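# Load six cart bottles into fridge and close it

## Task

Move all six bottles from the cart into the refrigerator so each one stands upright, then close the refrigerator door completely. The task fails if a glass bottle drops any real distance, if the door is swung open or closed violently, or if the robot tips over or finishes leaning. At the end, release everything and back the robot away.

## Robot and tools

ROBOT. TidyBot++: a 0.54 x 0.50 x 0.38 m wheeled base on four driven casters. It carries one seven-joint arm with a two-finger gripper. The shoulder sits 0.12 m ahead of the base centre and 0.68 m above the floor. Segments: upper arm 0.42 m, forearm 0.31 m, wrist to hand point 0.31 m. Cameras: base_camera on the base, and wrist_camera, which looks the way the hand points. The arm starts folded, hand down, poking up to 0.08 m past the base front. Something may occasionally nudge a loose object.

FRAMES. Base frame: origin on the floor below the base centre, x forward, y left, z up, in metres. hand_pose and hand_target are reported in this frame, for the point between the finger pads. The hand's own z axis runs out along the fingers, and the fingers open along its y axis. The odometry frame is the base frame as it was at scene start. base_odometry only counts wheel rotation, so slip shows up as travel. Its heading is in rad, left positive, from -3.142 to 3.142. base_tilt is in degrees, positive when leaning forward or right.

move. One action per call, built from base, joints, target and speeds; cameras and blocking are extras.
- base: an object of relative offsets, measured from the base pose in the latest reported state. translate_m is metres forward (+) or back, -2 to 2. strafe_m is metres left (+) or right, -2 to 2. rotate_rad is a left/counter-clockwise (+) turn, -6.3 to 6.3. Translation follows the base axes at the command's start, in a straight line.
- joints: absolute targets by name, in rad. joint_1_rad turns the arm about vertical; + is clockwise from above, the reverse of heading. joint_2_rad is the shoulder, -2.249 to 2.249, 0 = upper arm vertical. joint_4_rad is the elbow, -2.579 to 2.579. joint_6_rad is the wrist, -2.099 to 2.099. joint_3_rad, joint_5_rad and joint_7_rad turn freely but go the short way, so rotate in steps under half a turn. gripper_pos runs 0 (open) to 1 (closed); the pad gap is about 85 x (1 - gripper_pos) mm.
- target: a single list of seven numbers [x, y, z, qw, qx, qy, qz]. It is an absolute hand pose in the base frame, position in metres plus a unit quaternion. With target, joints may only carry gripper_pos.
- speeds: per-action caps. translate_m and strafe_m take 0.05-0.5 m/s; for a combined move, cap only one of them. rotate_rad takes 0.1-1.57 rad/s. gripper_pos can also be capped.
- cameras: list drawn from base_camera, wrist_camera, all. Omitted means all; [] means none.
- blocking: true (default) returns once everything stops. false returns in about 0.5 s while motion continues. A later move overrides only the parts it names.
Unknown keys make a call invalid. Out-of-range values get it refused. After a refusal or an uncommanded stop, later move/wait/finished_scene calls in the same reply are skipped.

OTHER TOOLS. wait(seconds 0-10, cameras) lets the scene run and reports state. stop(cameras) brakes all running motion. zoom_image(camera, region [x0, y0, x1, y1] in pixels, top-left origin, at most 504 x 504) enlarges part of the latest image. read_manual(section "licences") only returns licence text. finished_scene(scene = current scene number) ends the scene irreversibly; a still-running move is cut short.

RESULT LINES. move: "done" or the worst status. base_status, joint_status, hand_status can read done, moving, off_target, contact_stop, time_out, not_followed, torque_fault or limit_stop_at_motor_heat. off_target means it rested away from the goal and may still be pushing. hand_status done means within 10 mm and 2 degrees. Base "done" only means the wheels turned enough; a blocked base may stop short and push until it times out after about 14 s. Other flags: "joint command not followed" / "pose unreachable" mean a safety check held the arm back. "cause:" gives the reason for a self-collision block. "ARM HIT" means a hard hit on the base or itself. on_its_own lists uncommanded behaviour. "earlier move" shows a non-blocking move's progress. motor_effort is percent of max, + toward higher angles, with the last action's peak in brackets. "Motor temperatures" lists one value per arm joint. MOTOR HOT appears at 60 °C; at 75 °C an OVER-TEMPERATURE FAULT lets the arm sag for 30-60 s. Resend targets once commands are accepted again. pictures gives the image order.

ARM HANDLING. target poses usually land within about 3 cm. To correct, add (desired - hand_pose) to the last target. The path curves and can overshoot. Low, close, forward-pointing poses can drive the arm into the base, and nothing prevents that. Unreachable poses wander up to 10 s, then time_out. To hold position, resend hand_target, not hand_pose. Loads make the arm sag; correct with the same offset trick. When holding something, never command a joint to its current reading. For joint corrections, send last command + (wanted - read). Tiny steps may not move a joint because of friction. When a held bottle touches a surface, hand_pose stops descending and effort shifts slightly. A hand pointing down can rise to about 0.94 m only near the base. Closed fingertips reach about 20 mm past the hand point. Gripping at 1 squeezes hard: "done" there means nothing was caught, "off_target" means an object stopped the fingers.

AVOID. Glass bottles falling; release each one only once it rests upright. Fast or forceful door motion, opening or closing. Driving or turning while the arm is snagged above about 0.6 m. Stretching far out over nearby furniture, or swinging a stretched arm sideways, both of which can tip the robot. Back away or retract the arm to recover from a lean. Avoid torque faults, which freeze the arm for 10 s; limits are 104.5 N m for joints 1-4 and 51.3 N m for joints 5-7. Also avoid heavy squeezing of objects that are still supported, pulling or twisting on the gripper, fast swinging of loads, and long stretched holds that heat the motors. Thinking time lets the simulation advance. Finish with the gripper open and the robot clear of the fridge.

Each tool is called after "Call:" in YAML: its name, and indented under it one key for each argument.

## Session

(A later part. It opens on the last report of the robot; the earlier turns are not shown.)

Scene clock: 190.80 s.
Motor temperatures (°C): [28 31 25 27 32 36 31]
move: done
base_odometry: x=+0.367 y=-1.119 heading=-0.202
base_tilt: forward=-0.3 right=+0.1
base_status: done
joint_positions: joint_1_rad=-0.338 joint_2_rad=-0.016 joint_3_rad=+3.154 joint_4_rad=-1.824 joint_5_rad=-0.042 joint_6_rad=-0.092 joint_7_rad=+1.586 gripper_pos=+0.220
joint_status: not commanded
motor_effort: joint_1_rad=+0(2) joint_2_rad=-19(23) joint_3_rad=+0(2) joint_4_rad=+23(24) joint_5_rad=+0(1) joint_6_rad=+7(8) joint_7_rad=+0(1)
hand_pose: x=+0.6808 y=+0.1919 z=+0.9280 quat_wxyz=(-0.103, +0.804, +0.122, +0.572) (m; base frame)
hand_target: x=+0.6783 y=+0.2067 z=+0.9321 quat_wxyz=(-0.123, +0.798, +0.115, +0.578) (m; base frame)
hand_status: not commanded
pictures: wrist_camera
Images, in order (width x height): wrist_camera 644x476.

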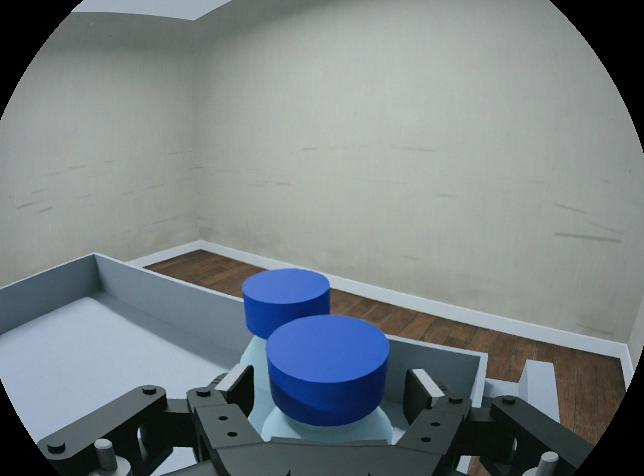

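Call:
move:
  joints: {"gripper_pos":0.5}
  cameras: ["wrist_camera"]

Call:
move:
  joints: {"gripper_pos":0.65}
  cameras: []

Call:
move:
  target: [0.663,0.189,1.0,-0.0995,0.791,0.1337,0.5887]
  cameras: ["wrist_camera"]

Scene clock: 192.17 s.
Motor temperatures (°C): [28 31 25 27 32 36 31]
move: off_target
base_odometry: x=+0.367 y=-1.119 heading=-0.202
base_tilt: forward=-0.3 right=+0.1
base_status: not commanded
joint_positions: joint_1_rad=-0.338 joint_2_rad=-0.016 joint_3_rad=+3.154 joint_4_rad=-1.824 joint_5_rad=-0.042 joint_6_rad=-0.091 joint_7_rad=+1.586 gripper_pos=+0.469
joint_status: gripper_pos off_target (ended at +0.469, target +0.500)
motor_effort: joint_1_rad=+0(2) joint_2_rad=-19(21) joint_3_rad=+0(2) joint_4_rad=+23(23) joint_5_rad=-1(1) joint_6_rad=+8(8) joint_7_rad=+0(1)
hand_pose: x=+0.6806 y=+0.1922 z=+0.9288 quat_wxyz=(-0.103, +0.804, +0.122, +0.573) (m; base frame)
hand_target: x=+0.6783 y=+0.2067 z=+0.9321 quat_wxyz=(-0.123, +0.798, +0.115, +0.578) (m; base frame)
hand_status: not commanded
pictures: wrist_camera
Images, in order (width x height): wrist_camera 644x476.

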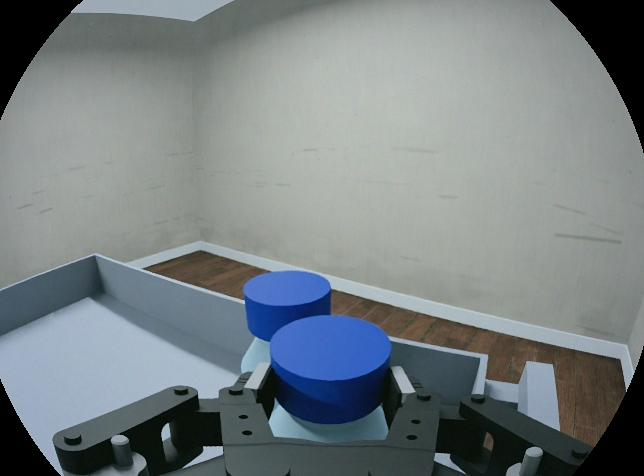

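Scene clock: 192.73 s.
Motor temperatures (°C): [28 31 25 27 32 36 31]
move: off_target
base_odometry: x=+0.367 y=-1.119 heading=-0.202
base_tilt: forward=-0.3 right=+0.1
base_status: not commanded
joint_positions: joint_1_rad=-0.338 joint_2_rad=-0.016 joint_3_rad=+3.154 joint_4_rad=-1.824 joint_5_rad=-0.042 joint_6_rad=-0.091 joint_7_rad=+1.586 gripper_pos=+0.469
joint_status: gripper_pos off_target (ended at +0.469, target +0.650)
motor_effort: joint_1_rad=+0(1) joint_2_rad=-19(20) joint_3_rad=+0(1) joint_4_rad=+23(23) joint_5_rad=+0(1) joint_6_rad=+7(8) joint_7_rad=+0(0)
hand_pose: x=+0.6806 y=+0.1922 z=+0.9288 quat_wxyz=(-0.103, +0.804, +0.122, +0.573) (m; base frame)
hand_target: x=+0.6783 y=+0.2067 z=+0.9321 quat_wxyz=(-0.123, +0.798, +0.115, +0.578) (m; base frame)
hand_status: not commanded
pictures: none
No camera images: "cameras" was empty.

Scene clock: 193.90 s.
Motor temperatures (°C): [28 31 25 27 32 36 31]
move: off_target
base_odometry: x=+0.367 y=-1.119 heading=-0.202
base_tilt: forward=-0.3 right=+0.1
base_status: not commanded
joint_positions: joint_1_rad=-0.216 joint_2_rad=-0.060 joint_3_rad=+3.050 joint_4_rad=-1.738 joint_5_rad=-0.050 joint_6_rad=-0.233 joint_7_rad=+1.612 gripper_pos=+0.469
joint_status: not commanded
motor_effort: joint_1_rad=+1(2) joint_2_rad=-23(26) joint_3_rad=+1(1) joint_4_rad=+29(29) joint_5_rad=+0(1) joint_6_rad=+12(12) joint_7_rad=+1(1)
hand_pose: x=+0.6696 y=+0.1818 z=+0.9644 quat_wxyz=(-0.093, +0.807, +0.127, +0.570) (m; base frame)
hand_target: x=+0.6630 y=+0.1890 z=+1.0000 quat_wxyz=(-0.100, +0.791, +0.134, +0.589) (m; base frame)
hand_status: off_target (0.037 m and 3.0 deg from the pose sent, 0.073 m and 2.7 deg at the start)
pictures: wrist_camera
Images, in order (width x height): wrist_camera 644x476.

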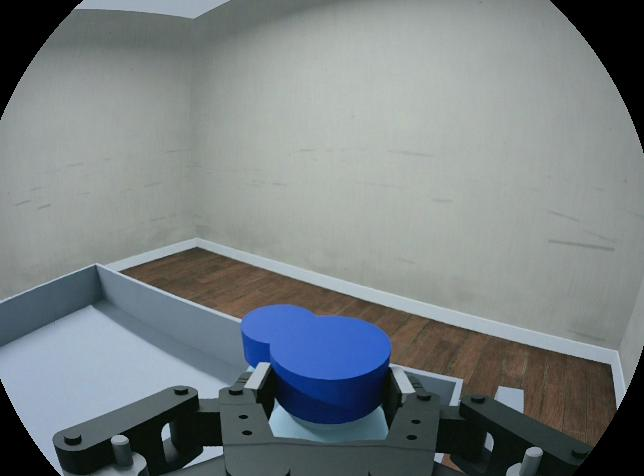

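Call:
move:
  target: [0.645,0.183,1.085,-0.0995,0.791,0.1337,0.5887]
  cameras: ["wrist_camera"]

Call:
move:
  base: {"translate_m":-0.3}
  speeds: {"translate_m":0.3}
  target: [0.66,0.0,1.12,0,-0.79,0,-0.613]
  cameras: ["wrist_camera"]

Scene clock: 196.13 s.
Motor temperatures (°C): [28 31 25 27 32 36 31]
move: off_target
base_odometry: x=+0.367 y=-1.119 heading=-0.202
base_tilt: forward=-0.3 right=+0.1
base_status: not commanded
joint_positions: joint_1_rad=-0.190 joint_2_rad=-0.089 joint_3_rad=+3.034 joint_4_rad=-1.482 joint_5_rad=-0.050 joint_6_rad=-0.501 joint_7_rad=+1.612 gripper_pos=+0.469
joint_status: not commanded
motor_effort: joint_1_rad=+0(1) joint_2_rad=-23(25) joint_3_rad=+0(1) joint_4_rad=+29(30) joint_5_rad=+0(1) joint_6_rad=+12(12) joint_7_rad=+0(1)
hand_pose: x=+0.6568 y=+0.1774 z=+1.0570 quat_wxyz=(-0.093, +0.802, +0.128, +0.576) (m; base frame)
hand_target: x=+0.6450 y=+0.1830 z=+1.0850 quat_wxyz=(-0.099, +0.791, +0.134, +0.589) (m; base frame)
hand_status: off_target (0.031 m and 2.1 deg from the pose sent, 0.123 m and 3.0 deg at the start)
pictures: wrist_camera
Images, in order (width x height): wrist_camera 644x476.

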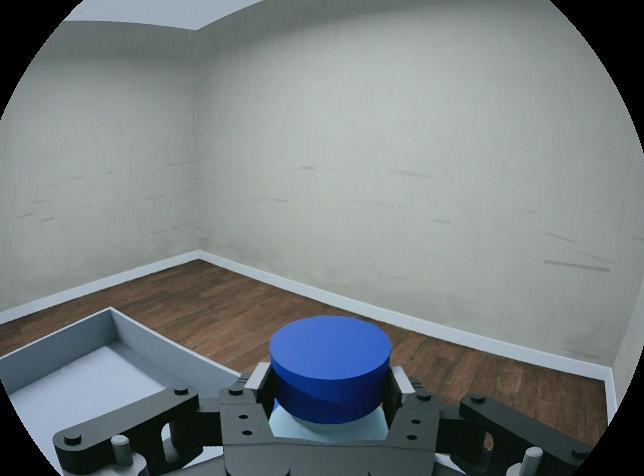

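Scene clock: 198.10 s.
Motor temperatures (°C): [28 31 25 27 32 36 31]
move: off_target
base_odometry: x=+0.072 y=-1.058 heading=-0.202
base_tilt: forward=-0.3 right=+0.1
base_status: done
joint_positions: joint_1_rad=-0.016 joint_2_rad=-0.124 joint_3_rad=+3.160 joint_4_rad=-1.439 joint_5_rad=-0.026 joint_6_rad=-0.546 joint_7_rad=+1.610 gripper_pos=+0.469
joint_status: not commanded
motor_effort: joint_1_rad=+0(4) joint_2_rad=-20(27) joint_3_rad=+0(4) joint_4_rad=+28(29) joint_5_rad=+0(2) joint_6_rad=+11(12) joint_7_rad=+0(1)
hand_pose: x=+0.6696 y=+0.0039 z=+1.0898 quat_wxyz=(-0.001, +0.802, +0.010, +0.597) (m; base frame)
hand_target: x=+0.6600 y=+0.0000 z=+1.1200 quat_wxyz=(+0.000, +0.790, +0.000, +0.613) (m; base frame)
hand_status: off_target (0.032 m and 2.5 deg from the pose sent, 0.188 m and 18.7 deg at the start)
pictures: wrist_camera
Images, in order (width x height): wrist_camera 644x476.

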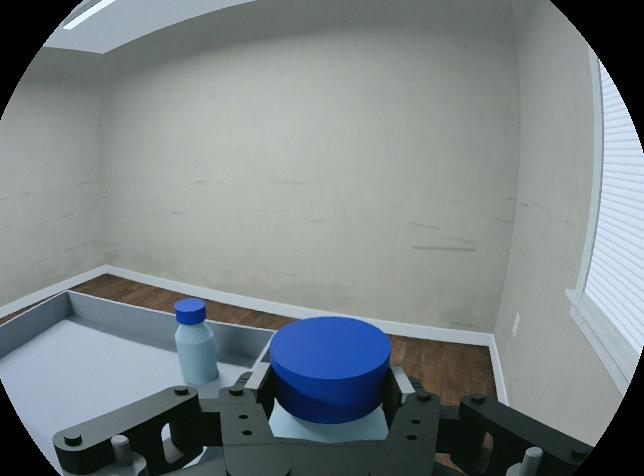

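Call:
move:
  base: {"translate_m":0.63,"strafe_m":1.73,"rotate_rad":1.268}
  speeds: {"translate_m":0.45,"rotate_rad":0.6}
  target: [0.66,0.09,1.14,0,-0.793,0,-0.609]
  cameras: ["wrist_camera"]

Scene clock: 204.57 s.
Motor temperatures (°C): [28 31 25 27 32 36 31]
move: off_target
base_odometry: x=+1.037 y=+0.510 heading=+1.067
base_tilt: forward=-0.3 right=+0.1
base_status: done
joint_positions: joint_1_rad=-0.074 joint_2_rad=-0.057 joint_3_rad=+2.906 joint_4_rad=-1.303 joint_5_rad=+0.412 joint_6_rad=-0.696 joint_7_rad=+1.162 gripper_pos=+0.469
joint_status: not commanded
motor_effort: joint_1_rad=+1(5) joint_2_rad=-23(26) joint_3_rad=+0(6) joint_4_rad=+28(29) joint_5_rad=+3(5) joint_6_rad=+10(12) joint_7_rad=+0(1)
hand_pose: x=+0.6713 y=+0.1003 z=+1.1049 quat_wxyz=(-0.004, +0.809, +0.019, +0.587) (m; base frame)
hand_target: x=+0.6600 y=+0.0900 z=+1.1400 quat_wxyz=(+0.000, +0.793, +0.000, +0.609) (m; base frame)
hand_status: off_target (0.038 m and 3.8 deg from the pose sent, 0.100 m and 2.0 deg at the start)
pictures: wrist_camera
Images, in order (width x height): wrist_camera 644x476.

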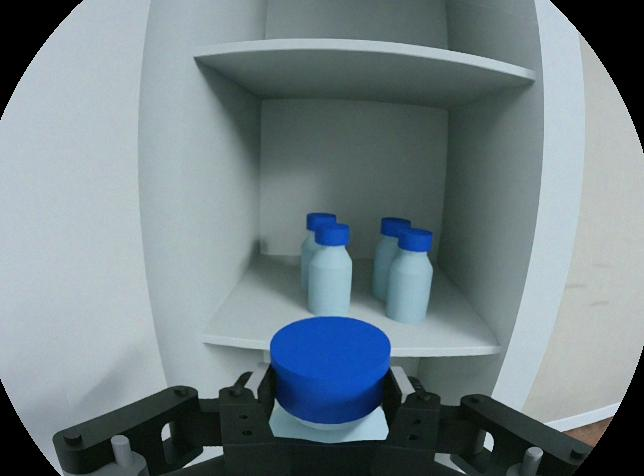

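Call:
move:
  base: {"translate_m":0.22,"strafe_m":0.015}
  speeds: {"translate_m":0.25}
  cameras: ["wrist_camera"]

Scene clock: 206.87 s.
Motor temperatures (°C): [28 31 25 27 32 36 31]
move: done
base_odometry: x=+1.131 y=+0.710 heading=+1.067
base_tilt: forward=-0.3 right=+0.1
base_status: done
joint_positions: joint_1_rad=-0.074 joint_2_rad=-0.058 joint_3_rad=+2.906 joint_4_rad=-1.301 joint_5_rad=+0.412 joint_6_rad=-0.698 joint_7_rad=+1.162 gripper_pos=+0.469
joint_status: not commanded
motor_effort: joint_1_rad=+1(2) joint_2_rad=-23(26) joint_3_rad=+1(2) joint_4_rad=+28(29) joint_5_rad=+3(4) joint_6_rad=+10(11) joint_7_rad=+0(1)
hand_pose: x=+0.6709 y=+0.1001 z=+1.1059 quat_wxyz=(-0.004, +0.809, +0.019, +0.588) (m; base frame)
hand_target: x=+0.6600 y=+0.0900 z=+1.1400 quat_wxyz=(+0.000, +0.793, +0.000, +0.609) (m; base frame)
hand_status: not commanded
pictures: wrist_camera
Images, in order (width x height): wrist_camera 644x476.

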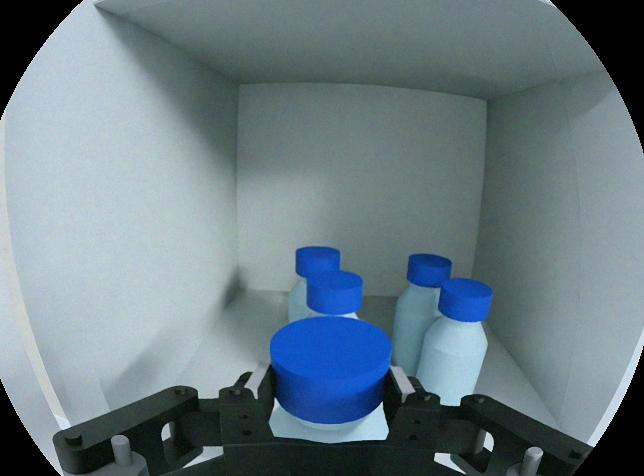

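Call:
move:
  base: {"translate_m":0.1,"strafe_m":0.006}
  speeds: {"translate_m":0.12}
  target: [0.66,0.09,1.112,0,-0.8,0,-0.6]
  cameras: ["wrist_camera"]

Call:
move:
  target: [0.658,0.09,1.098,0,-0.8045,0,-0.594]
  cameras: ["wrist_camera"]

Scene clock: 208.90 s.
Motor temperatures (°C): [28 31 25 27 32 36 31]
move: off_target
base_odometry: x=+1.174 y=+0.801 heading=+1.067
base_tilt: forward=-0.3 right=+0.1
base_status: done
joint_positions: joint_1_rad=-0.057 joint_2_rad=-0.070 joint_3_rad=+2.901 joint_4_rad=-1.365 joint_5_rad=+0.413 joint_6_rad=-0.697 joint_7_rad=+1.139 gripper_pos=+0.469
joint_status: not commanded
motor_effort: joint_1_rad=+0(2) joint_2_rad=-22(25) joint_3_rad=+1(2) joint_4_rad=+28(29) joint_5_rad=+3(4) joint_6_rad=+10(12) joint_7_rad=+0(1)
hand_pose: x=+0.6666 y=+0.0922 z=+1.0759 quat_wxyz=(+0.000, +0.823, +0.009, +0.568) (m; base frame)
hand_target: x=+0.6600 y=+0.0900 z=+1.1120 quat_wxyz=(+0.000, +0.800, +0.000, +0.600) (m; base frame)
hand_status: off_target (0.037 m and 4.6 deg from the pose sent, 0.016 m and 2.8 deg at the start)
pictures: wrist_camera
Images, in order (width x height): wrist_camera 644x476.

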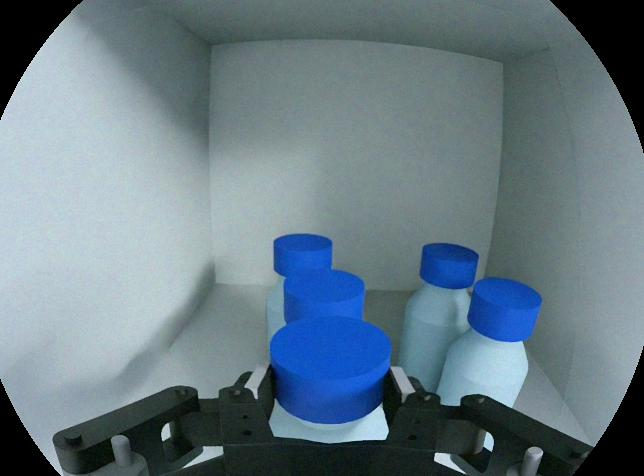

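Scene clock: 209.57 s.
Motor temperatures (°C): [28 31 25 27 32 36 31]
move: off_target
base_odometry: x=+1.174 y=+0.801 heading=+1.067
base_tilt: forward=-0.3 right=+0.1
base_status: not commanded
joint_positions: joint_1_rad=-0.042 joint_2_rad=-0.082 joint_3_rad=+2.891 joint_4_rad=-1.389 joint_5_rad=+0.413 joint_6_rad=-0.692 joint_7_rad=+1.130 gripper_pos=+0.469
joint_status: not commanded
motor_effort: joint_1_rad=+0(1) joint_2_rad=-21(22) joint_3_rad=+1(1) joint_4_rad=+26(28) joint_5_rad=+3(4) joint_6_rad=+9(10) joint_7_rad=+0(1)
hand_pose: x=+0.6622 y=+0.0900 z=+1.0698 quat_wxyz=(+0.001, +0.825, +0.007, +0.566) (m; base frame)
hand_target: x=+0.6580 y=+0.0900 z=+1.0980 quat_wxyz=(+0.000, +0.804, +0.000, +0.594) (m; base frame)
hand_status: off_target (0.029 m and 4.1 deg from the pose sent, 0.024 m and 3.8 deg at the start)
pictures: wrist_camera
Images, in order (width x height): wrist_camera 644x476.

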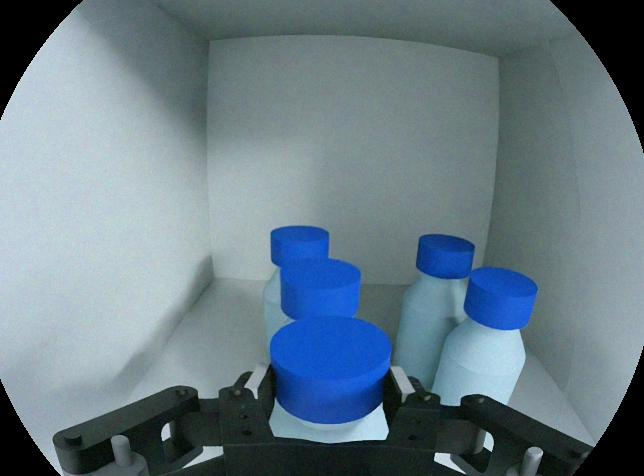

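Call:
move:
  target: [0.657,0.09,1.086,0,-0.8055,0,-0.5926]
  cameras: []

Call:
move:
  target: [0.657,0.09,1.078,0,-0.808,0,-0.5892]
  cameras: ["wrist_camera"]

Scene clock: 210.67 s.
Motor temperatures (°C): [28 31 25 27 32 36 31]
move: off_target
base_odometry: x=+1.174 y=+0.801 heading=+1.067
base_tilt: forward=-0.3 right=+0.1
base_status: not commanded
joint_positions: joint_1_rad=-0.020 joint_2_rad=-0.099 joint_3_rad=+2.875 joint_4_rad=-1.420 joint_5_rad=+0.418 joint_6_rad=-0.663 joint_7_rad=+1.112 gripper_pos=+0.469
joint_status: not commanded
motor_effort: joint_1_rad=+0(1) joint_2_rad=-17(19) joint_3_rad=+1(1) joint_4_rad=+24(26) joint_5_rad=+2(3) joint_6_rad=+7(9) joint_7_rad=+1(1)
hand_pose: x=+0.6582 y=+0.0892 z=+1.0684 quat_wxyz=(-0.001, +0.821, +0.003, +0.571) (m; base frame)
hand_target: x=+0.6570 y=+0.0900 z=+1.0860 quat_wxyz=(+0.000, +0.805, +0.000, +0.593) (m; base frame)
hand_status: off_target (0.018 m and 3.0 deg from the pose sent, 0.017 m and 3.9 deg at the start)
pictures: none
No camera images: "cameras" was empty.

Scene clock: 211.23 s.
Motor temperatures (°C): [28 31 25 27 32 36 31]
move: off_target
base_odometry: x=+1.174 y=+0.801 heading=+1.067
base_tilt: forward=-0.3 right=+0.1
base_status: not commanded
joint_positions: joint_1_rad=-0.016 joint_2_rad=-0.104 joint_3_rad=+2.874 joint_4_rad=-1.432 joint_5_rad=+0.421 joint_6_rad=-0.651 joint_7_rad=+1.105 gripper_pos=+0.469
joint_status: not commanded
motor_effort: joint_1_rad=+1(1) joint_2_rad=-17(18) joint_3_rad=+1(1) joint_4_rad=+23(24) joint_5_rad=+2(3) joint_6_rad=+6(7) joint_7_rad=+0(1)
hand_pose: x=+0.6572 y=+0.0887 z=+1.0680 quat_wxyz=(-0.002, +0.819, +0.002, +0.574) (m; base frame)
hand_target: x=+0.6570 y=+0.0900 z=+1.0780 quat_wxyz=(+0.000, +0.808, +0.000, +0.589) (m; base frame)
hand_status: off_target (0.010 m and 2.2 deg from the pose sent, 0.010 m and 2.5 deg at the start)
pictures: wrist_camera
Images, in order (width x height): wrist_camera 644x476.

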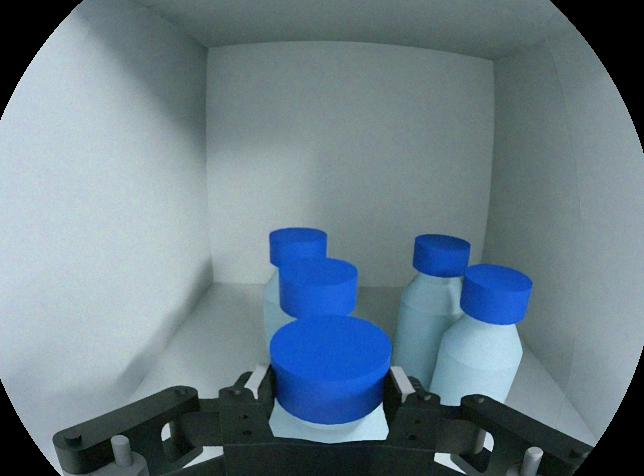

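Contact at ~1.068. Settle and release.

Call:
move:
  target: [0.657,0.0887,1.0695,0,-0.815,0,-0.5795]
  cameras: []

Call:
move:
  joints: {"gripper_pos":0.43}
  cameras: []

Call:
move:
  joints: {"gripper_pos":0.25}
  cameras: ["wrist_camera"]

Scene clock: 212.23 s.
Motor temperatures (°C): [28 31 25 27 32 36 31]
move: done
base_odometry: x=+1.174 y=+0.801 heading=+1.067
base_tilt: forward=-0.3 right=+0.1
base_status: not commanded
joint_positions: joint_1_rad=-0.017 joint_2_rad=-0.104 joint_3_rad=+2.874 joint_4_rad=-1.432 joint_5_rad=+0.421 joint_6_rad=-0.651 joint_7_rad=+1.105 gripper_pos=+0.469
joint_status: not commanded
motor_effort: joint_1_rad=+0(1) joint_2_rad=-16(17) joint_3_rad=+1(1) joint_4_rad=+22(23) joint_5_rad=+3(3) joint_6_rad=+6(7) joint_7_rad=+1(1)
hand_pose: x=+0.6572 y=+0.0888 z=+1.0679 quat_wxyz=(-0.002, +0.819, +0.002, +0.574) (m; base frame)
hand_target: x=+0.6570 y=+0.0887 z=+1.0695 quat_wxyz=(+0.000, +0.815, +0.000, +0.579) (m; base frame)
hand_status: done (0.002 m and 0.9 deg from the pose sent, 0.002 m and 0.9 deg at the start)
pictures: none
No camera images: "cameras" was empty.

Scene clock: 212.87 s.
Motor temperatures (°C): [28 31 25 27 32 36 31]
move: done
base_odometry: x=+1.174 y=+0.801 heading=+1.067
base_tilt: forward=-0.3 right=+0.1
base_status: not commanded
joint_positions: joint_1_rad=-0.017 joint_2_rad=-0.104 joint_3_rad=+2.874 joint_4_rad=-1.432 joint_5_rad=+0.421 joint_6_rad=-0.651 joint_7_rad=+1.105 gripper_pos=+0.429
joint_status: all done
motor_effort: joint_1_rad=+1(1) joint_2_rad=-16(17) joint_3_rad=+0(1) joint_4_rad=+23(23) joint_5_rad=+2(3) joint_6_rad=+6(8) joint_7_rad=+1(1)
hand_pose: x=+0.6572 y=+0.0888 z=+1.0676 quat_wxyz=(-0.002, +0.819, +0.002, +0.574) (m; base frame)
hand_target: x=+0.6570 y=+0.0887 z=+1.0695 quat_wxyz=(+0.000, +0.815, +0.000, +0.579) (m; base frame)
hand_status: not commanded
pictures: none
No camera images: "cameras" was empty.

Scene clock: 213.47 s.
Motor temperatures (°C): [28 31 25 27 32 36 31]
move: done
base_odometry: x=+1.174 y=+0.801 heading=+1.067
base_tilt: forward=-0.3 right=+0.1
base_status: not commanded
joint_positions: joint_1_rad=-0.017 joint_2_rad=-0.104 joint_3_rad=+2.874 joint_4_rad=-1.434 joint_5_rad=+0.421 joint_6_rad=-0.651 joint_7_rad=+1.105 gripper_pos=+0.250
joint_status: all done
motor_effort: joint_1_rad=+1(1) joint_2_rad=-16(17) joint_3_rad=+1(1) joint_4_rad=+23(23) joint_5_rad=+3(3) joint_6_rad=+6(7) joint_7_rad=+0(1)
hand_pose: x=+0.6571 y=+0.0887 z=+1.0670 quat_wxyz=(-0.001, +0.819, +0.002, +0.573) (m; base frame)
hand_target: x=+0.6570 y=+0.0887 z=+1.0695 quat_wxyz=(+0.000, +0.815, +0.000, +0.579) (m; base frame)
hand_status: not commanded
pictures: wrist_camera
Images, in order (width x height): wrist_camera 644x476.

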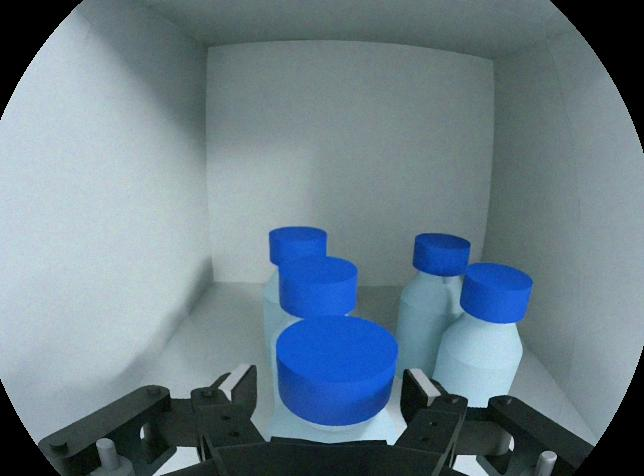

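Call:
move:
  joints: {"gripper_pos":0.2}
  cameras: []

Call:
move:
  base: {"translate_m":-0.12}
  speeds: {"translate_m":0.1}
  cameras: ["wrist_camera"]

Call:
move:
  base: {"translate_m":-0.53}
  speeds: {"translate_m":0.35}
  cameras: ["wrist_camera"]

Scene clock: 214.43 s.
Motor temperatures (°C): [28 31 25 27 32 36 31]
move: done
base_odometry: x=+1.174 y=+0.801 heading=+1.067
base_tilt: forward=-0.3 right=+0.1
base_status: not commanded
joint_positions: joint_1_rad=-0.017 joint_2_rad=-0.104 joint_3_rad=+2.874 joint_4_rad=-1.434 joint_5_rad=+0.421 joint_6_rad=-0.651 joint_7_rad=+1.105 gripper_pos=+0.200
joint_status: all done
motor_effort: joint_1_rad=+1(1) joint_2_rad=-16(16) joint_3_rad=+1(1) joint_4_rad=+23(23) joint_5_rad=+2(3) joint_6_rad=+7(7) joint_7_rad=+1(1)
hand_pose: x=+0.6571 y=+0.0887 z=+1.0670 quat_wxyz=(-0.001, +0.819, +0.002, +0.573) (m; base frame)
hand_target: x=+0.6570 y=+0.0887 z=+1.0695 quat_wxyz=(+0.000, +0.815, +0.000, +0.579) (m; base frame)
hand_status: not commanded
pictures: none
No camera images: "cameras" was empty.

Scene clock: 216.17 s.
Motor temperatures (°C): [28 31 25 27 32 36 31]
move: done
base_odometry: x=+1.116 y=+0.695 heading=+1.067
base_tilt: forward=-0.3 right=+0.1
base_status: done
joint_positions: joint_1_rad=-0.017 joint_2_rad=-0.115 joint_3_rad=+2.874 joint_4_rad=-1.434 joint_5_rad=+0.421 joint_6_rad=-0.651 joint_7_rad=+1.105 gripper_pos=+0.200
joint_status: not commanded
motor_effort: joint_1_rad=+0(1) joint_2_rad=-15(21) joint_3_rad=+1(2) joint_4_rad=+23(24) joint_5_rad=+2(3) joint_6_rad=+6(8) joint_7_rad=+0(1)
hand_pose: x=+0.6529 y=+0.0886 z=+1.0723 quat_wxyz=(-0.001, +0.817, +0.002, +0.577) (m; base frame)
hand_target: x=+0.6570 y=+0.0887 z=+1.0695 quat_wxyz=(+0.000, +0.815, +0.000, +0.579) (m; base frame)
hand_status: not commanded
pictures: wrist_camera
Images, in order (width x height): wrist_camera 644x476.

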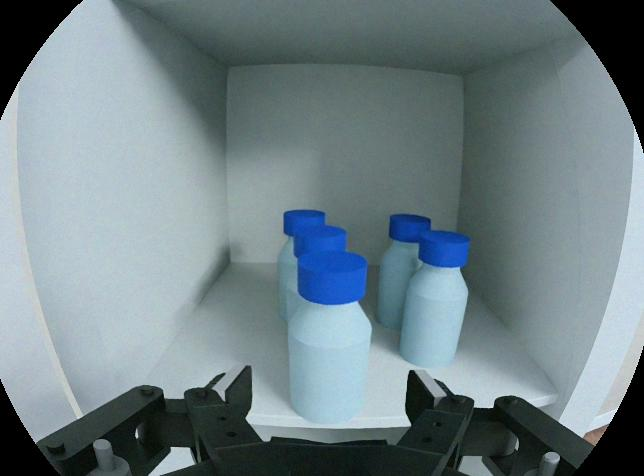

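Scene clock: 218.77 s.
Motor temperatures (°C): [28 31 25 27 32 36 31]
move: done
base_odometry: x=+0.859 y=+0.231 heading=+1.066
base_tilt: forward=-0.3 right=+0.1
base_status: done
joint_positions: joint_1_rad=-0.017 joint_2_rad=-0.117 joint_3_rad=+2.874 joint_4_rad=-1.435 joint_5_rad=+0.421 joint_6_rad=-0.651 joint_7_rad=+1.105 gripper_pos=+0.200
joint_status: not commanded
motor_effort: joint_1_rad=+0(2) joint_2_rad=-16(20) joint_3_rad=+1(2) joint_4_rad=+23(24) joint_5_rad=+2(3) joint_6_rad=+7(7) joint_7_rad=+0(1)
hand_pose: x=+0.6521 y=+0.0886 z=+1.0729 quat_wxyz=(-0.001, +0.816, +0.002, +0.578) (m; base frame)
hand_target: x=+0.6570 y=+0.0887 z=+1.0695 quat_wxyz=(+0.000, +0.815, +0.000, +0.579) (m; base frame)
hand_status: not commanded
pictures: wrist_camera
Images, in order (width x height): wrist_camera 644x476.

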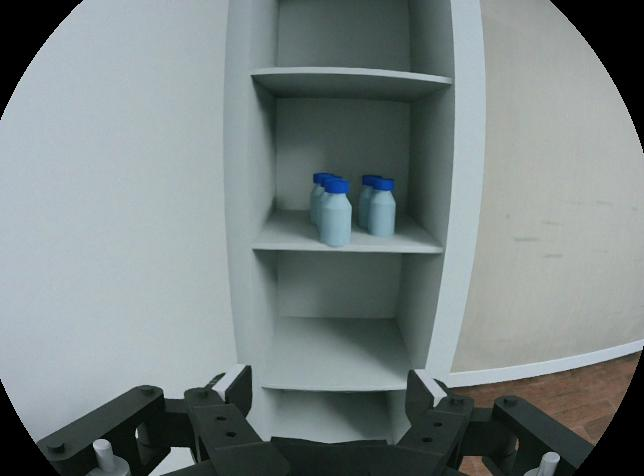

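Call:
move:
  base: {"translate_m":-1.227,"strafe_m":-0.097,"rotate_rad":-1.266}
  speeds: {"translate_m":0.42,"rotate_rad":0.85}
  joints: {"joint_1_rad":0,"joint_2_rad":-0.013,"joint_3_rad":3.141,"joint_4_rad":-1.83,"joint_5_rad":-0.036,"joint_6_rad":-0.06,"joint_7_rad":1.54,"gripper_pos":0.22}
  cameras: ["wrist_camera"]

Scene clock: 224.17 s.
Motor temperatures (°C): [28 31 25 27 32 36 31]
move: done
base_odometry: x=+0.351 y=-0.890 heading=-0.201
base_tilt: forward=-0.3 right=+0.1
base_status: done
joint_positions: joint_1_rad=-0.001 joint_2_rad=-0.020 joint_3_rad=+3.133 joint_4_rad=-1.820 joint_5_rad=+0.007 joint_6_rad=-0.096 joint_7_rad=+1.491 gripper_pos=+0.220
joint_status: all done
motor_effort: joint_1_rad=+1(4) joint_2_rad=-19(24) joint_3_rad=+1(5) joint_4_rad=+23(25) joint_5_rad=+0(3) joint_6_rad=+7(9) joint_7_rad=+0(1)
hand_pose: x=+0.7116 y=+0.0073 z=+0.9316 quat_wxyz=(-0.024, +0.812, -0.025, +0.583) (m; base frame)
hand_target: x=+0.7152 y=+0.0024 z=+0.9321 quat_wxyz=(-0.021, +0.806, -0.026, +0.591) (m; base frame)
hand_status: not commanded
pictures: wrist_camera
Images, in order (width x height): wrist_camera 644x476.

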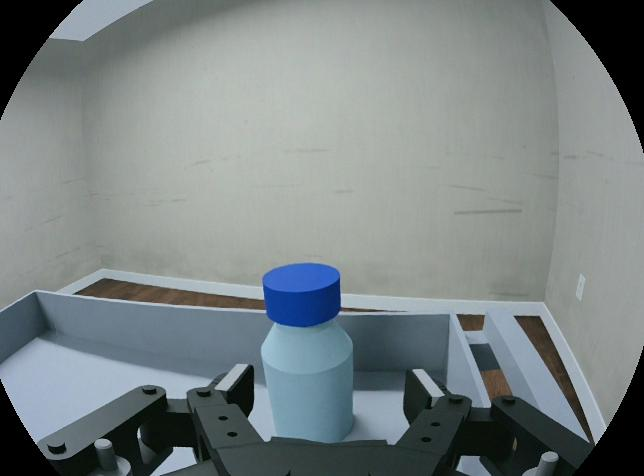

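Call:
move:
  base: {"translate_m":0.075,"strafe_m":0.015}
  speeds: {"translate_m":0.15}
  cameras: ["wrist_camera"]

Scene clock: 225.70 s.
Motor temperatures (°C): [28 31 25 27 32 36 31]
move: done
base_odometry: x=+0.427 y=-0.890 heading=-0.201
base_tilt: forward=-0.3 right=+0.1
base_status: done
joint_positions: joint_1_rad=-0.001 joint_2_rad=-0.020 joint_3_rad=+3.133 joint_4_rad=-1.821 joint_5_rad=+0.007 joint_6_rad=-0.094 joint_7_rad=+1.491 gripper_pos=+0.220
joint_status: not commanded
motor_effort: joint_1_rad=+1(1) joint_2_rad=-20(22) joint_3_rad=+0(2) joint_4_rad=+23(24) joint_5_rad=+0(1) joint_6_rad=+7(9) joint_7_rad=+0(1)
hand_pose: x=+0.7116 y=+0.0073 z=+0.9313 quat_wxyz=(-0.024, +0.812, -0.025, +0.583) (m; base frame)
hand_target: x=+0.7152 y=+0.0024 z=+0.9321 quat_wxyz=(-0.021, +0.806, -0.026, +0.591) (m; base frame)
hand_status: not commanded
pictures: wrist_camera
Images, in order (width x height): wrist_camera 644x476.

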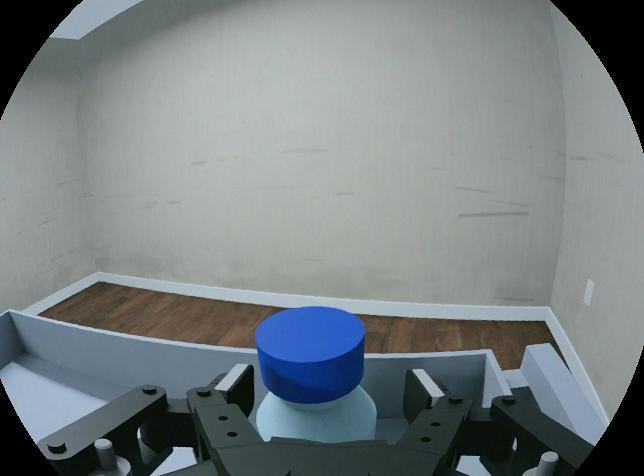

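Call:
move:
  base: {"translate_m":0.018,"strafe_m":0.008}
  speeds: {"translate_m":0.1}
  cameras: ["wrist_camera"]

Scene clock: 226.67 s.
Motor temperatures (°C): [28 31 25 27 32 36 31]
move: done
base_odometry: x=+0.447 y=-0.886 heading=-0.202
base_tilt: forward=-0.3 right=+0.1
base_status: done
joint_positions: joint_1_rad=-0.001 joint_2_rad=-0.016 joint_3_rad=+3.133 joint_4_rad=-1.823 joint_5_rad=+0.007 joint_6_rad=-0.093 joint_7_rad=+1.492 gripper_pos=+0.220
joint_status: not commanded
motor_effort: joint_1_rad=+1(2) joint_2_rad=-21(23) joint_3_rad=+0(2) joint_4_rad=+23(24) joint_5_rad=+0(1) joint_6_rad=+8(8) joint_7_rad=+0(1)
hand_pose: x=+0.7124 y=+0.0073 z=+0.9286 quat_wxyz=(-0.024, +0.813, -0.025, +0.581) (m; base frame)
hand_target: x=+0.7152 y=+0.0024 z=+0.9321 quat_wxyz=(-0.021, +0.806, -0.026, +0.591) (m; base frame)
hand_status: not commanded
pictures: wrist_camera
Images, in order (width x height): wrist_camera 644x476.

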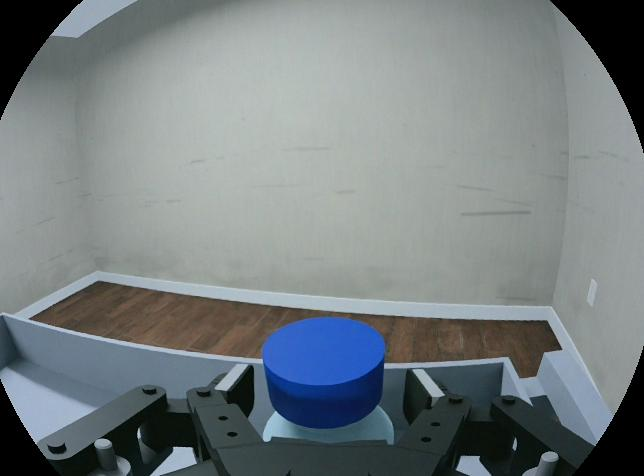

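Call:
move:
  joints: {"gripper_pos":0.5}
  cameras: []

Call:
move:
  joints: {"gripper_pos":0.65}
  cameras: []

Call:
move:
  target: [0.695,0.003,1.0,0,-0.802,0,-0.597]
  cameras: ["wrist_camera"]

Call:
move:
  target: [0.67,0.0,1.085,0,-0.795,0,-0.606]
  cameras: ["wrist_camera"]

Scene clock: 227.83 s.
Motor temperatures (°C): [28 31 25 27 32 36 31]
move: off_target
base_odometry: x=+0.447 y=-0.886 heading=-0.202
base_tilt: forward=-0.3 right=+0.1
base_status: not commanded
joint_positions: joint_1_rad=-0.001 joint_2_rad=-0.017 joint_3_rad=+3.133 joint_4_rad=-1.823 joint_5_rad=+0.007 joint_6_rad=-0.091 joint_7_rad=+1.492 gripper_pos=+0.467
joint_status: gripper_pos off_target (ended at +0.467, target +0.500)
motor_effort: joint_1_rad=+2(3) joint_2_rad=-18(20) joint_3_rad=+1(3) joint_4_rad=+23(23) joint_5_rad=+0(1) joint_6_rad=+8(8) joint_7_rad=+1(1)
hand_pose: x=+0.7124 y=+0.0073 z=+0.9294 quat_wxyz=(-0.024, +0.812, -0.025, +0.582) (m; base frame)
hand_target: x=+0.7152 y=+0.0024 z=+0.9321 quat_wxyz=(-0.021, +0.806, -0.026, +0.591) (m; base frame)
hand_status: not commanded
pictures: none
No camera images: "cameras" was empty.

Scene clock: 228.40 s.
Motor temperatures (°C): [28 31 25 27 32 36 31]
move: off_target
base_odometry: x=+0.447 y=-0.886 heading=-0.202
base_tilt: forward=-0.3 right=+0.1
base_status: not commanded
joint_positions: joint_1_rad=-0.001 joint_2_rad=-0.017 joint_3_rad=+3.133 joint_4_rad=-1.823 joint_5_rad=+0.007 joint_6_rad=-0.091 joint_7_rad=+1.492 gripper_pos=+0.467
joint_status: gripper_pos off_target (ended at +0.467, target +0.650)
motor_effort: joint_1_rad=+2(2) joint_2_rad=-19(20) joint_3_rad=+1(2) joint_4_rad=+23(23) joint_5_rad=+0(0) joint_6_rad=+8(8) joint_7_rad=+0(1)
hand_pose: x=+0.7124 y=+0.0073 z=+0.9294 quat_wxyz=(-0.024, +0.812, -0.025, +0.582) (m; base frame)
hand_target: x=+0.7152 y=+0.0024 z=+0.9321 quat_wxyz=(-0.021, +0.806, -0.026, +0.591) (m; base frame)
hand_status: not commanded
pictures: none
No camera images: "cameras" was empty.

Scene clock: 229.53 s.
Motor temperatures (°C): [28 31 25 27 32 36 31]
move: off_target
base_odometry: x=+0.447 y=-0.886 heading=-0.202
base_tilt: forward=-0.3 right=+0.1
base_status: not commanded
joint_positions: joint_1_rad=-0.001 joint_2_rad=-0.061 joint_3_rad=+3.133 joint_4_rad=-1.742 joint_5_rad=+0.007 joint_6_rad=-0.234 joint_7_rad=+1.498 gripper_pos=+0.467
joint_status: not commanded
motor_effort: joint_1_rad=+0(2) joint_2_rad=-24(26) joint_3_rad=+0(2) joint_4_rad=+29(29) joint_5_rad=+0(1) joint_6_rad=+12(12) joint_7_rad=+1(1)
hand_pose: x=+0.6987 y=+0.0070 z=+0.9617 quat_wxyz=(-0.021, +0.818, -0.023, +0.575) (m; base frame)
hand_target: x=+0.6950 y=+0.0030 z=+1.0000 quat_wxyz=(+0.000, +0.802, +0.000, +0.597) (m; base frame)
hand_status: off_target (0.039 m and 4.7 deg from the pose sent, 0.073 m and 4.5 deg at the start)
pictures: wrist_camera
Images, in order (width x height): wrist_camera 644x476.

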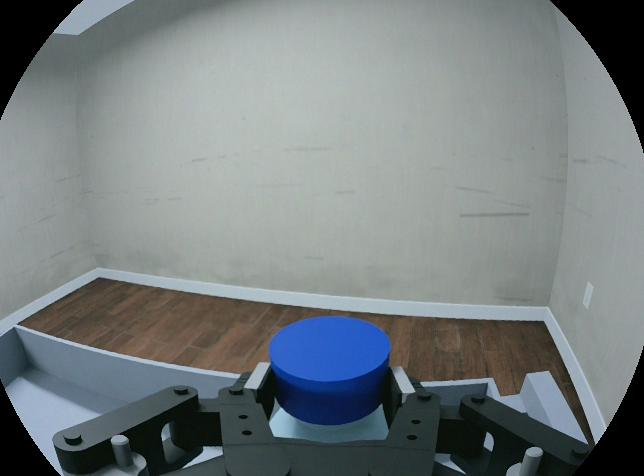

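Scene clock: 231.07 s.
Motor temperatures (°C): [28 31 25 27 32 36 31]
move: off_target
base_odometry: x=+0.447 y=-0.886 heading=-0.202
base_tilt: forward=-0.3 right=+0.1
base_status: not commanded
joint_positions: joint_1_rad=-0.002 joint_2_rad=-0.116 joint_3_rad=+3.137 joint_4_rad=-1.527 joint_5_rad=+0.007 joint_6_rad=-0.461 joint_7_rad=+1.525 gripper_pos=+0.467
joint_status: not commanded
motor_effort: joint_1_rad=+1(1) joint_2_rad=-22(26) joint_3_rad=+0(1) joint_4_rad=+29(31) joint_5_rad=+0(1) joint_6_rad=+12(13) joint_7_rad=+0(1)
hand_pose: x=+0.6781 y=+0.0041 z=+1.0576 quat_wxyz=(-0.012, +0.805, -0.014, +0.593) (m; base frame)
hand_target: x=+0.6700 y=+0.0000 z=+1.0850 quat_wxyz=(+0.000, +0.795, +0.000, +0.606) (m; base frame)
hand_status: off_target (0.029 m and 2.9 deg from the pose sent, 0.127 m and 5.7 deg at the start)
pictures: wrist_camera
Images, in order (width x height): wrist_camera 644x476.

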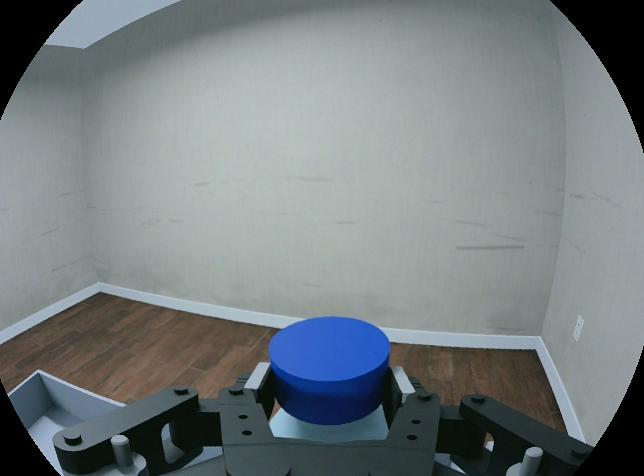

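Call:
move:
  base: {"translate_m":-0.28}
  speeds: {"translate_m":0.35}
  target: [0.66,0.0,1.12,0,-0.79,0,-0.613]
  cameras: []

Call:
move:
  base: {"translate_m":0.573,"strafe_m":1.488,"rotate_rad":1.268}
  speeds: {"translate_m":0.45,"rotate_rad":0.6}
  target: [0.66,-0.015,1.14,0,-0.793,0,-0.609]
  cameras: ["wrist_camera"]

Scene clock: 233.60 s.
Motor temperatures (°C): [28 31 25 27 32 36 31]
move: off_target
base_odometry: x=+0.172 y=-0.830 heading=-0.202
base_tilt: forward=-0.3 right=+0.1
base_status: done
joint_positions: joint_1_rad=-0.003 joint_2_rad=-0.125 joint_3_rad=+3.141 joint_4_rad=-1.436 joint_5_rad=+0.007 joint_6_rad=-0.549 joint_7_rad=+1.525 gripper_pos=+0.467
joint_status: not commanded
motor_effort: joint_1_rad=+0(1) joint_2_rad=-22(26) joint_3_rad=+0(2) joint_4_rad=+29(31) joint_5_rad=+0(1) joint_6_rad=+10(13) joint_7_rad=+0(1)
hand_pose: x=+0.6686 y=+0.0027 z=+1.0910 quat_wxyz=(-0.012, +0.802, -0.015, +0.598) (m; base frame)
hand_target: x=+0.6600 y=+0.0000 z=+1.1200 quat_wxyz=(+0.000, +0.790, +0.000, +0.613) (m; base frame)
hand_status: off_target (0.030 m and 3.1 deg from the pose sent, 0.065 m and 3.6 deg at the start)
pictures: none
No camera images: "cameras" was empty.

Scene clock: 238.40 s.
Motor temperatures (°C): [28 31 25 27 32 36 31]
move: off_target
base_odometry: x=+1.032 y=+0.513 heading=+1.068
base_tilt: forward=-0.3 right=+0.1
base_status: done
joint_positions: joint_1_rad=-0.023 joint_2_rad=-0.098 joint_3_rad=+3.213 joint_4_rad=-1.341 joint_5_rad=-0.038 joint_6_rad=-0.633 joint_7_rad=+1.601 gripper_pos=+0.467
joint_status: not commanded
motor_effort: joint_1_rad=+1(4) joint_2_rad=-22(26) joint_3_rad=+0(5) joint_4_rad=+28(30) joint_5_rad=-1(2) joint_6_rad=+11(12) joint_7_rad=+0(1)
hand_pose: x=+0.6728 y=-0.0209 z=+1.1084 quat_wxyz=(+0.002, +0.806, -0.015, +0.592) (m; base frame)
hand_target: x=+0.6600 y=-0.0150 z=+1.1400 quat_wxyz=(+0.000, +0.793, +0.000, +0.609) (m; base frame)
hand_status: off_target (0.035 m and 3.0 deg from the pose sent, 0.053 m and 2.7 deg at the start)
pictures: wrist_camera
Images, in order (width x height): wrist_camera 644x476.

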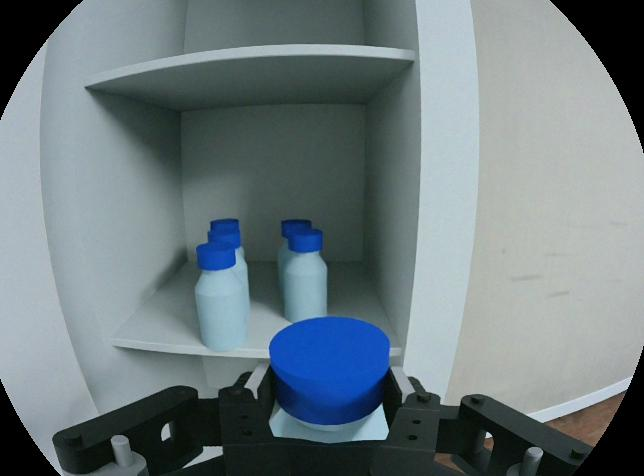

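Call:
move:
  base: {"translate_m":0.22,"strafe_m":0.017}
  speeds: {"translate_m":0.25}
  cameras: ["wrist_camera"]

Scene clock: 240.93 s.
Motor temperatures (°C): [28 31 25 27 32 36 31]
move: done
base_odometry: x=+1.124 y=+0.714 heading=+1.067
base_tilt: forward=-0.3 right=+0.1
base_status: done
joint_positions: joint_1_rad=-0.023 joint_2_rad=-0.099 joint_3_rad=+3.213 joint_4_rad=-1.341 joint_5_rad=-0.038 joint_6_rad=-0.635 joint_7_rad=+1.601 gripper_pos=+0.467
joint_status: not commanded
motor_effort: joint_1_rad=+0(2) joint_2_rad=-21(25) joint_3_rad=+0(2) joint_4_rad=+28(30) joint_5_rad=+0(1) joint_6_rad=+11(13) joint_7_rad=+0(1)
hand_pose: x=+0.6722 y=-0.0209 z=+1.1085 quat_wxyz=(+0.002, +0.806, -0.015, +0.591) (m; base frame)
hand_target: x=+0.6600 y=-0.0150 z=+1.1400 quat_wxyz=(+0.000, +0.793, +0.000, +0.609) (m; base frame)
hand_status: not commanded
pictures: wrist_camera
Images, in order (width x height): wrist_camera 644x476.

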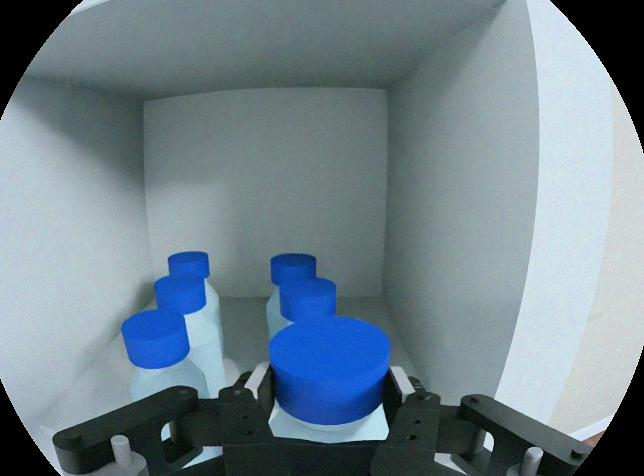

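Call:
move:
  base: {"translate_m":0.105,"strafe_m":0.01}
  speeds: {"translate_m":0.12}
  target: [0.66,-0.015,1.112,0,-0.8,0,-0.6]
  cameras: ["wrist_camera"]

Call:
move:
  target: [0.658,-0.016,1.098,0,-0.8045,0,-0.594]
  cameras: []

Call:
move:
  target: [0.657,-0.016,1.086,0,-0.8055,0,-0.5926]
  cameras: ["wrist_camera"]

Scene clock: 243.33 s.
Motor temperatures (°C): [28 31 25 27 32 36 31]
move: off_target
base_odometry: x=+1.166 y=+0.811 heading=+1.067
base_tilt: forward=-0.3 right=+0.1
base_status: done
joint_positions: joint_1_rad=-0.023 joint_2_rad=-0.111 joint_3_rad=+3.213 joint_4_rad=-1.407 joint_5_rad=-0.038 joint_6_rad=-0.634 joint_7_rad=+1.604 gripper_pos=+0.467
joint_status: not commanded
motor_effort: joint_1_rad=+1(2) joint_2_rad=-21(24) joint_3_rad=+0(2) joint_4_rad=+29(30) joint_5_rad=+0(1) joint_6_rad=+11(13) joint_7_rad=+0(1)
hand_pose: x=+0.6668 y=-0.0207 z=+1.0761 quat_wxyz=(+0.002, +0.822, -0.014, +0.570) (m; base frame)
hand_target: x=+0.6600 y=-0.0150 z=+1.1120 quat_wxyz=(+0.000, +0.800, +0.000, +0.600) (m; base frame)
hand_status: off_target (0.037 m and 4.6 deg from the pose sent, 0.014 m and 2.1 deg at the start)
pictures: wrist_camera
Images, in order (width x height): wrist_camera 644x476.

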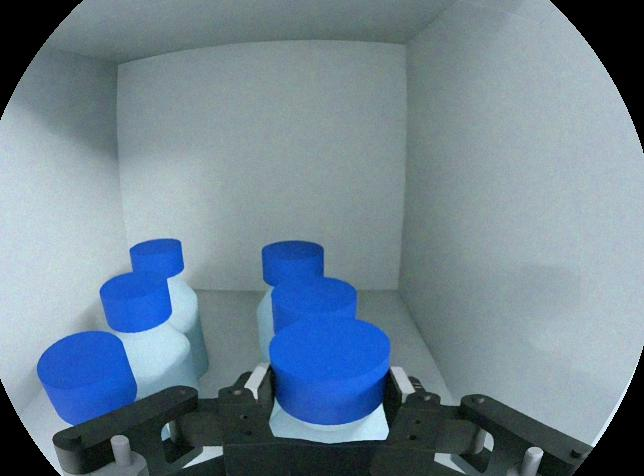

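Scene clock: 244.00 s.
Motor temperatures (°C): [28 31 25 27 32 36 31]
move: off_target
base_odometry: x=+1.166 y=+0.811 heading=+1.067
base_tilt: forward=-0.3 right=+0.1
base_status: not commanded
joint_positions: joint_1_rad=-0.023 joint_2_rad=-0.123 joint_3_rad=+3.213 joint_4_rad=-1.431 joint_5_rad=-0.038 joint_6_rad=-0.628 joint_7_rad=+1.609 gripper_pos=+0.467
joint_status: not commanded
motor_effort: joint_1_rad=+1(1) joint_2_rad=-19(22) joint_3_rad=+0(1) joint_4_rad=+27(29) joint_5_rad=+1(2) joint_6_rad=+10(12) joint_7_rad=+0(1)
hand_pose: x=+0.6624 y=-0.0207 z=+1.0700 quat_wxyz=(+0.003, +0.824, -0.012, +0.567) (m; base frame)
hand_target: x=+0.6580 y=-0.0160 z=+1.0980 quat_wxyz=(+0.000, +0.804, +0.000, +0.594) (m; base frame)
hand_status: off_target (0.029 m and 4.1 deg from the pose sent, 0.024 m and 3.8 deg at the start)
pictures: none
No camera images: "cameras" was empty.

Scene clock: 244.70 s.
Motor temperatures (°C): [28 31 25 27 32 36 31]
move: off_target
base_odometry: x=+1.166 y=+0.811 heading=+1.067
base_tilt: forward=-0.3 right=+0.1
base_status: not commanded
joint_positions: joint_1_rad=-0.023 joint_2_rad=-0.139 joint_3_rad=+3.213 joint_4_rad=-1.462 joint_5_rad=-0.039 joint_6_rad=-0.598 joint_7_rad=+1.609 gripper_pos=+0.467
joint_status: not commanded
motor_effort: joint_1_rad=+1(2) joint_2_rad=-18(19) joint_3_rad=+0(1) joint_4_rad=+24(27) joint_5_rad=+0(1) joint_6_rad=+8(10) joint_7_rad=+0(1)
hand_pose: x=+0.6585 y=-0.0210 z=+1.0690 quat_wxyz=(+0.002, +0.819, -0.013, +0.573) (m; base frame)
hand_target: x=+0.6570 y=-0.0160 z=+1.0860 quat_wxyz=(+0.000, +0.805, +0.000, +0.593) (m; base frame)
hand_status: off_target (0.018 m and 3.1 deg from the pose sent, 0.018 m and 3.9 deg at the start)
pictures: wrist_camera
Images, in order (width x height): wrist_camera 644x476.

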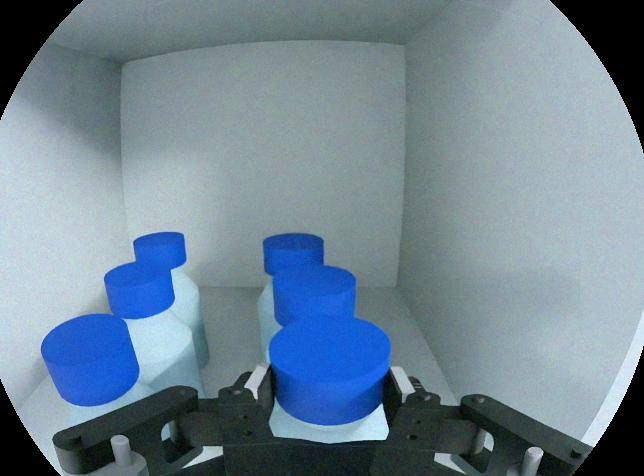

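Call:
move:
  target: [0.657,-0.018,1.078,0,-0.808,0,-0.5892]
  cameras: []

Call:
move:
  target: [0.657,-0.02,1.0705,0,-0.815,0,-0.5795]
  cameras: ["wrist_camera"]

Scene clock: 245.67 s.
Motor temperatures (°C): [28 31 25 27 32 36 31]
move: off_target
base_odometry: x=+1.166 y=+0.811 heading=+1.067
base_tilt: forward=-0.3 right=+0.1
base_status: not commanded
joint_positions: joint_1_rad=-0.024 joint_2_rad=-0.144 joint_3_rad=+3.216 joint_4_rad=-1.474 joint_5_rad=-0.048 joint_6_rad=-0.584 joint_7_rad=+1.622 gripper_pos=+0.467
joint_status: not commanded
motor_effort: joint_1_rad=+1(2) joint_2_rad=-17(17) joint_3_rad=+0(1) joint_4_rad=+23(24) joint_5_rad=+0(1) joint_6_rad=+7(8) joint_7_rad=+0(1)
hand_pose: x=+0.6576 y=-0.0208 z=+1.0688 quat_wxyz=(+0.002, +0.817, -0.011, +0.576) (m; base frame)
hand_target: x=+0.6570 y=-0.0180 z=+1.0780 quat_wxyz=(+0.000, +0.808, +0.000, +0.589) (m; base frame)
hand_status: off_target (0.010 m and 2.2 deg from the pose sent, 0.010 m and 2.7 deg at the start)
pictures: none
No camera images: "cameras" was empty.

Scene clock: 246.17 s.
Motor temperatures (°C): [28 31 25 27 32 36 31]
move: done
base_odometry: x=+1.166 y=+0.811 heading=+1.067
base_tilt: forward=-0.3 right=+0.1
base_status: not commanded
joint_positions: joint_1_rad=-0.024 joint_2_rad=-0.144 joint_3_rad=+3.218 joint_4_rad=-1.474 joint_5_rad=-0.057 joint_6_rad=-0.584 joint_7_rad=+1.633 gripper_pos=+0.467
joint_status: not commanded
motor_effort: joint_1_rad=+1(1) joint_2_rad=-16(17) joint_3_rad=+0(1) joint_4_rad=+23(24) joint_5_rad=+0(1) joint_6_rad=+7(8) joint_7_rad=+1(1)
hand_pose: x=+0.6576 y=-0.0208 z=+1.0688 quat_wxyz=(+0.002, +0.817, -0.009, +0.576) (m; base frame)
hand_target: x=+0.6570 y=-0.0200 z=+1.0705 quat_wxyz=(+0.000, +0.815, +0.000, +0.579) (m; base frame)
hand_status: done (0.002 m and 1.2 deg from the pose sent, 0.002 m and 1.3 deg at the start)
pictures: wrist_camera
Images, in order (width x height): wrist_camera 644x476.

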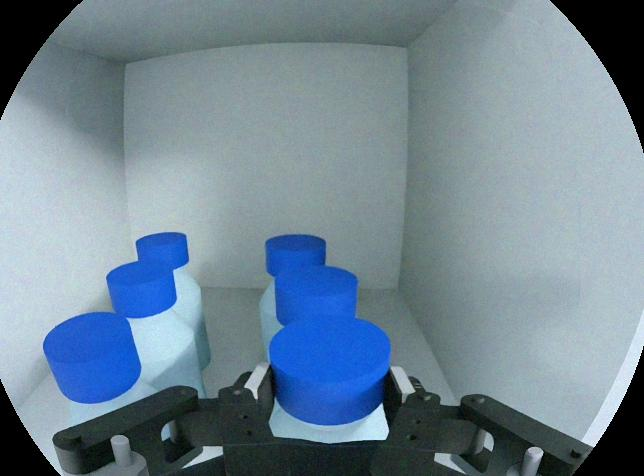

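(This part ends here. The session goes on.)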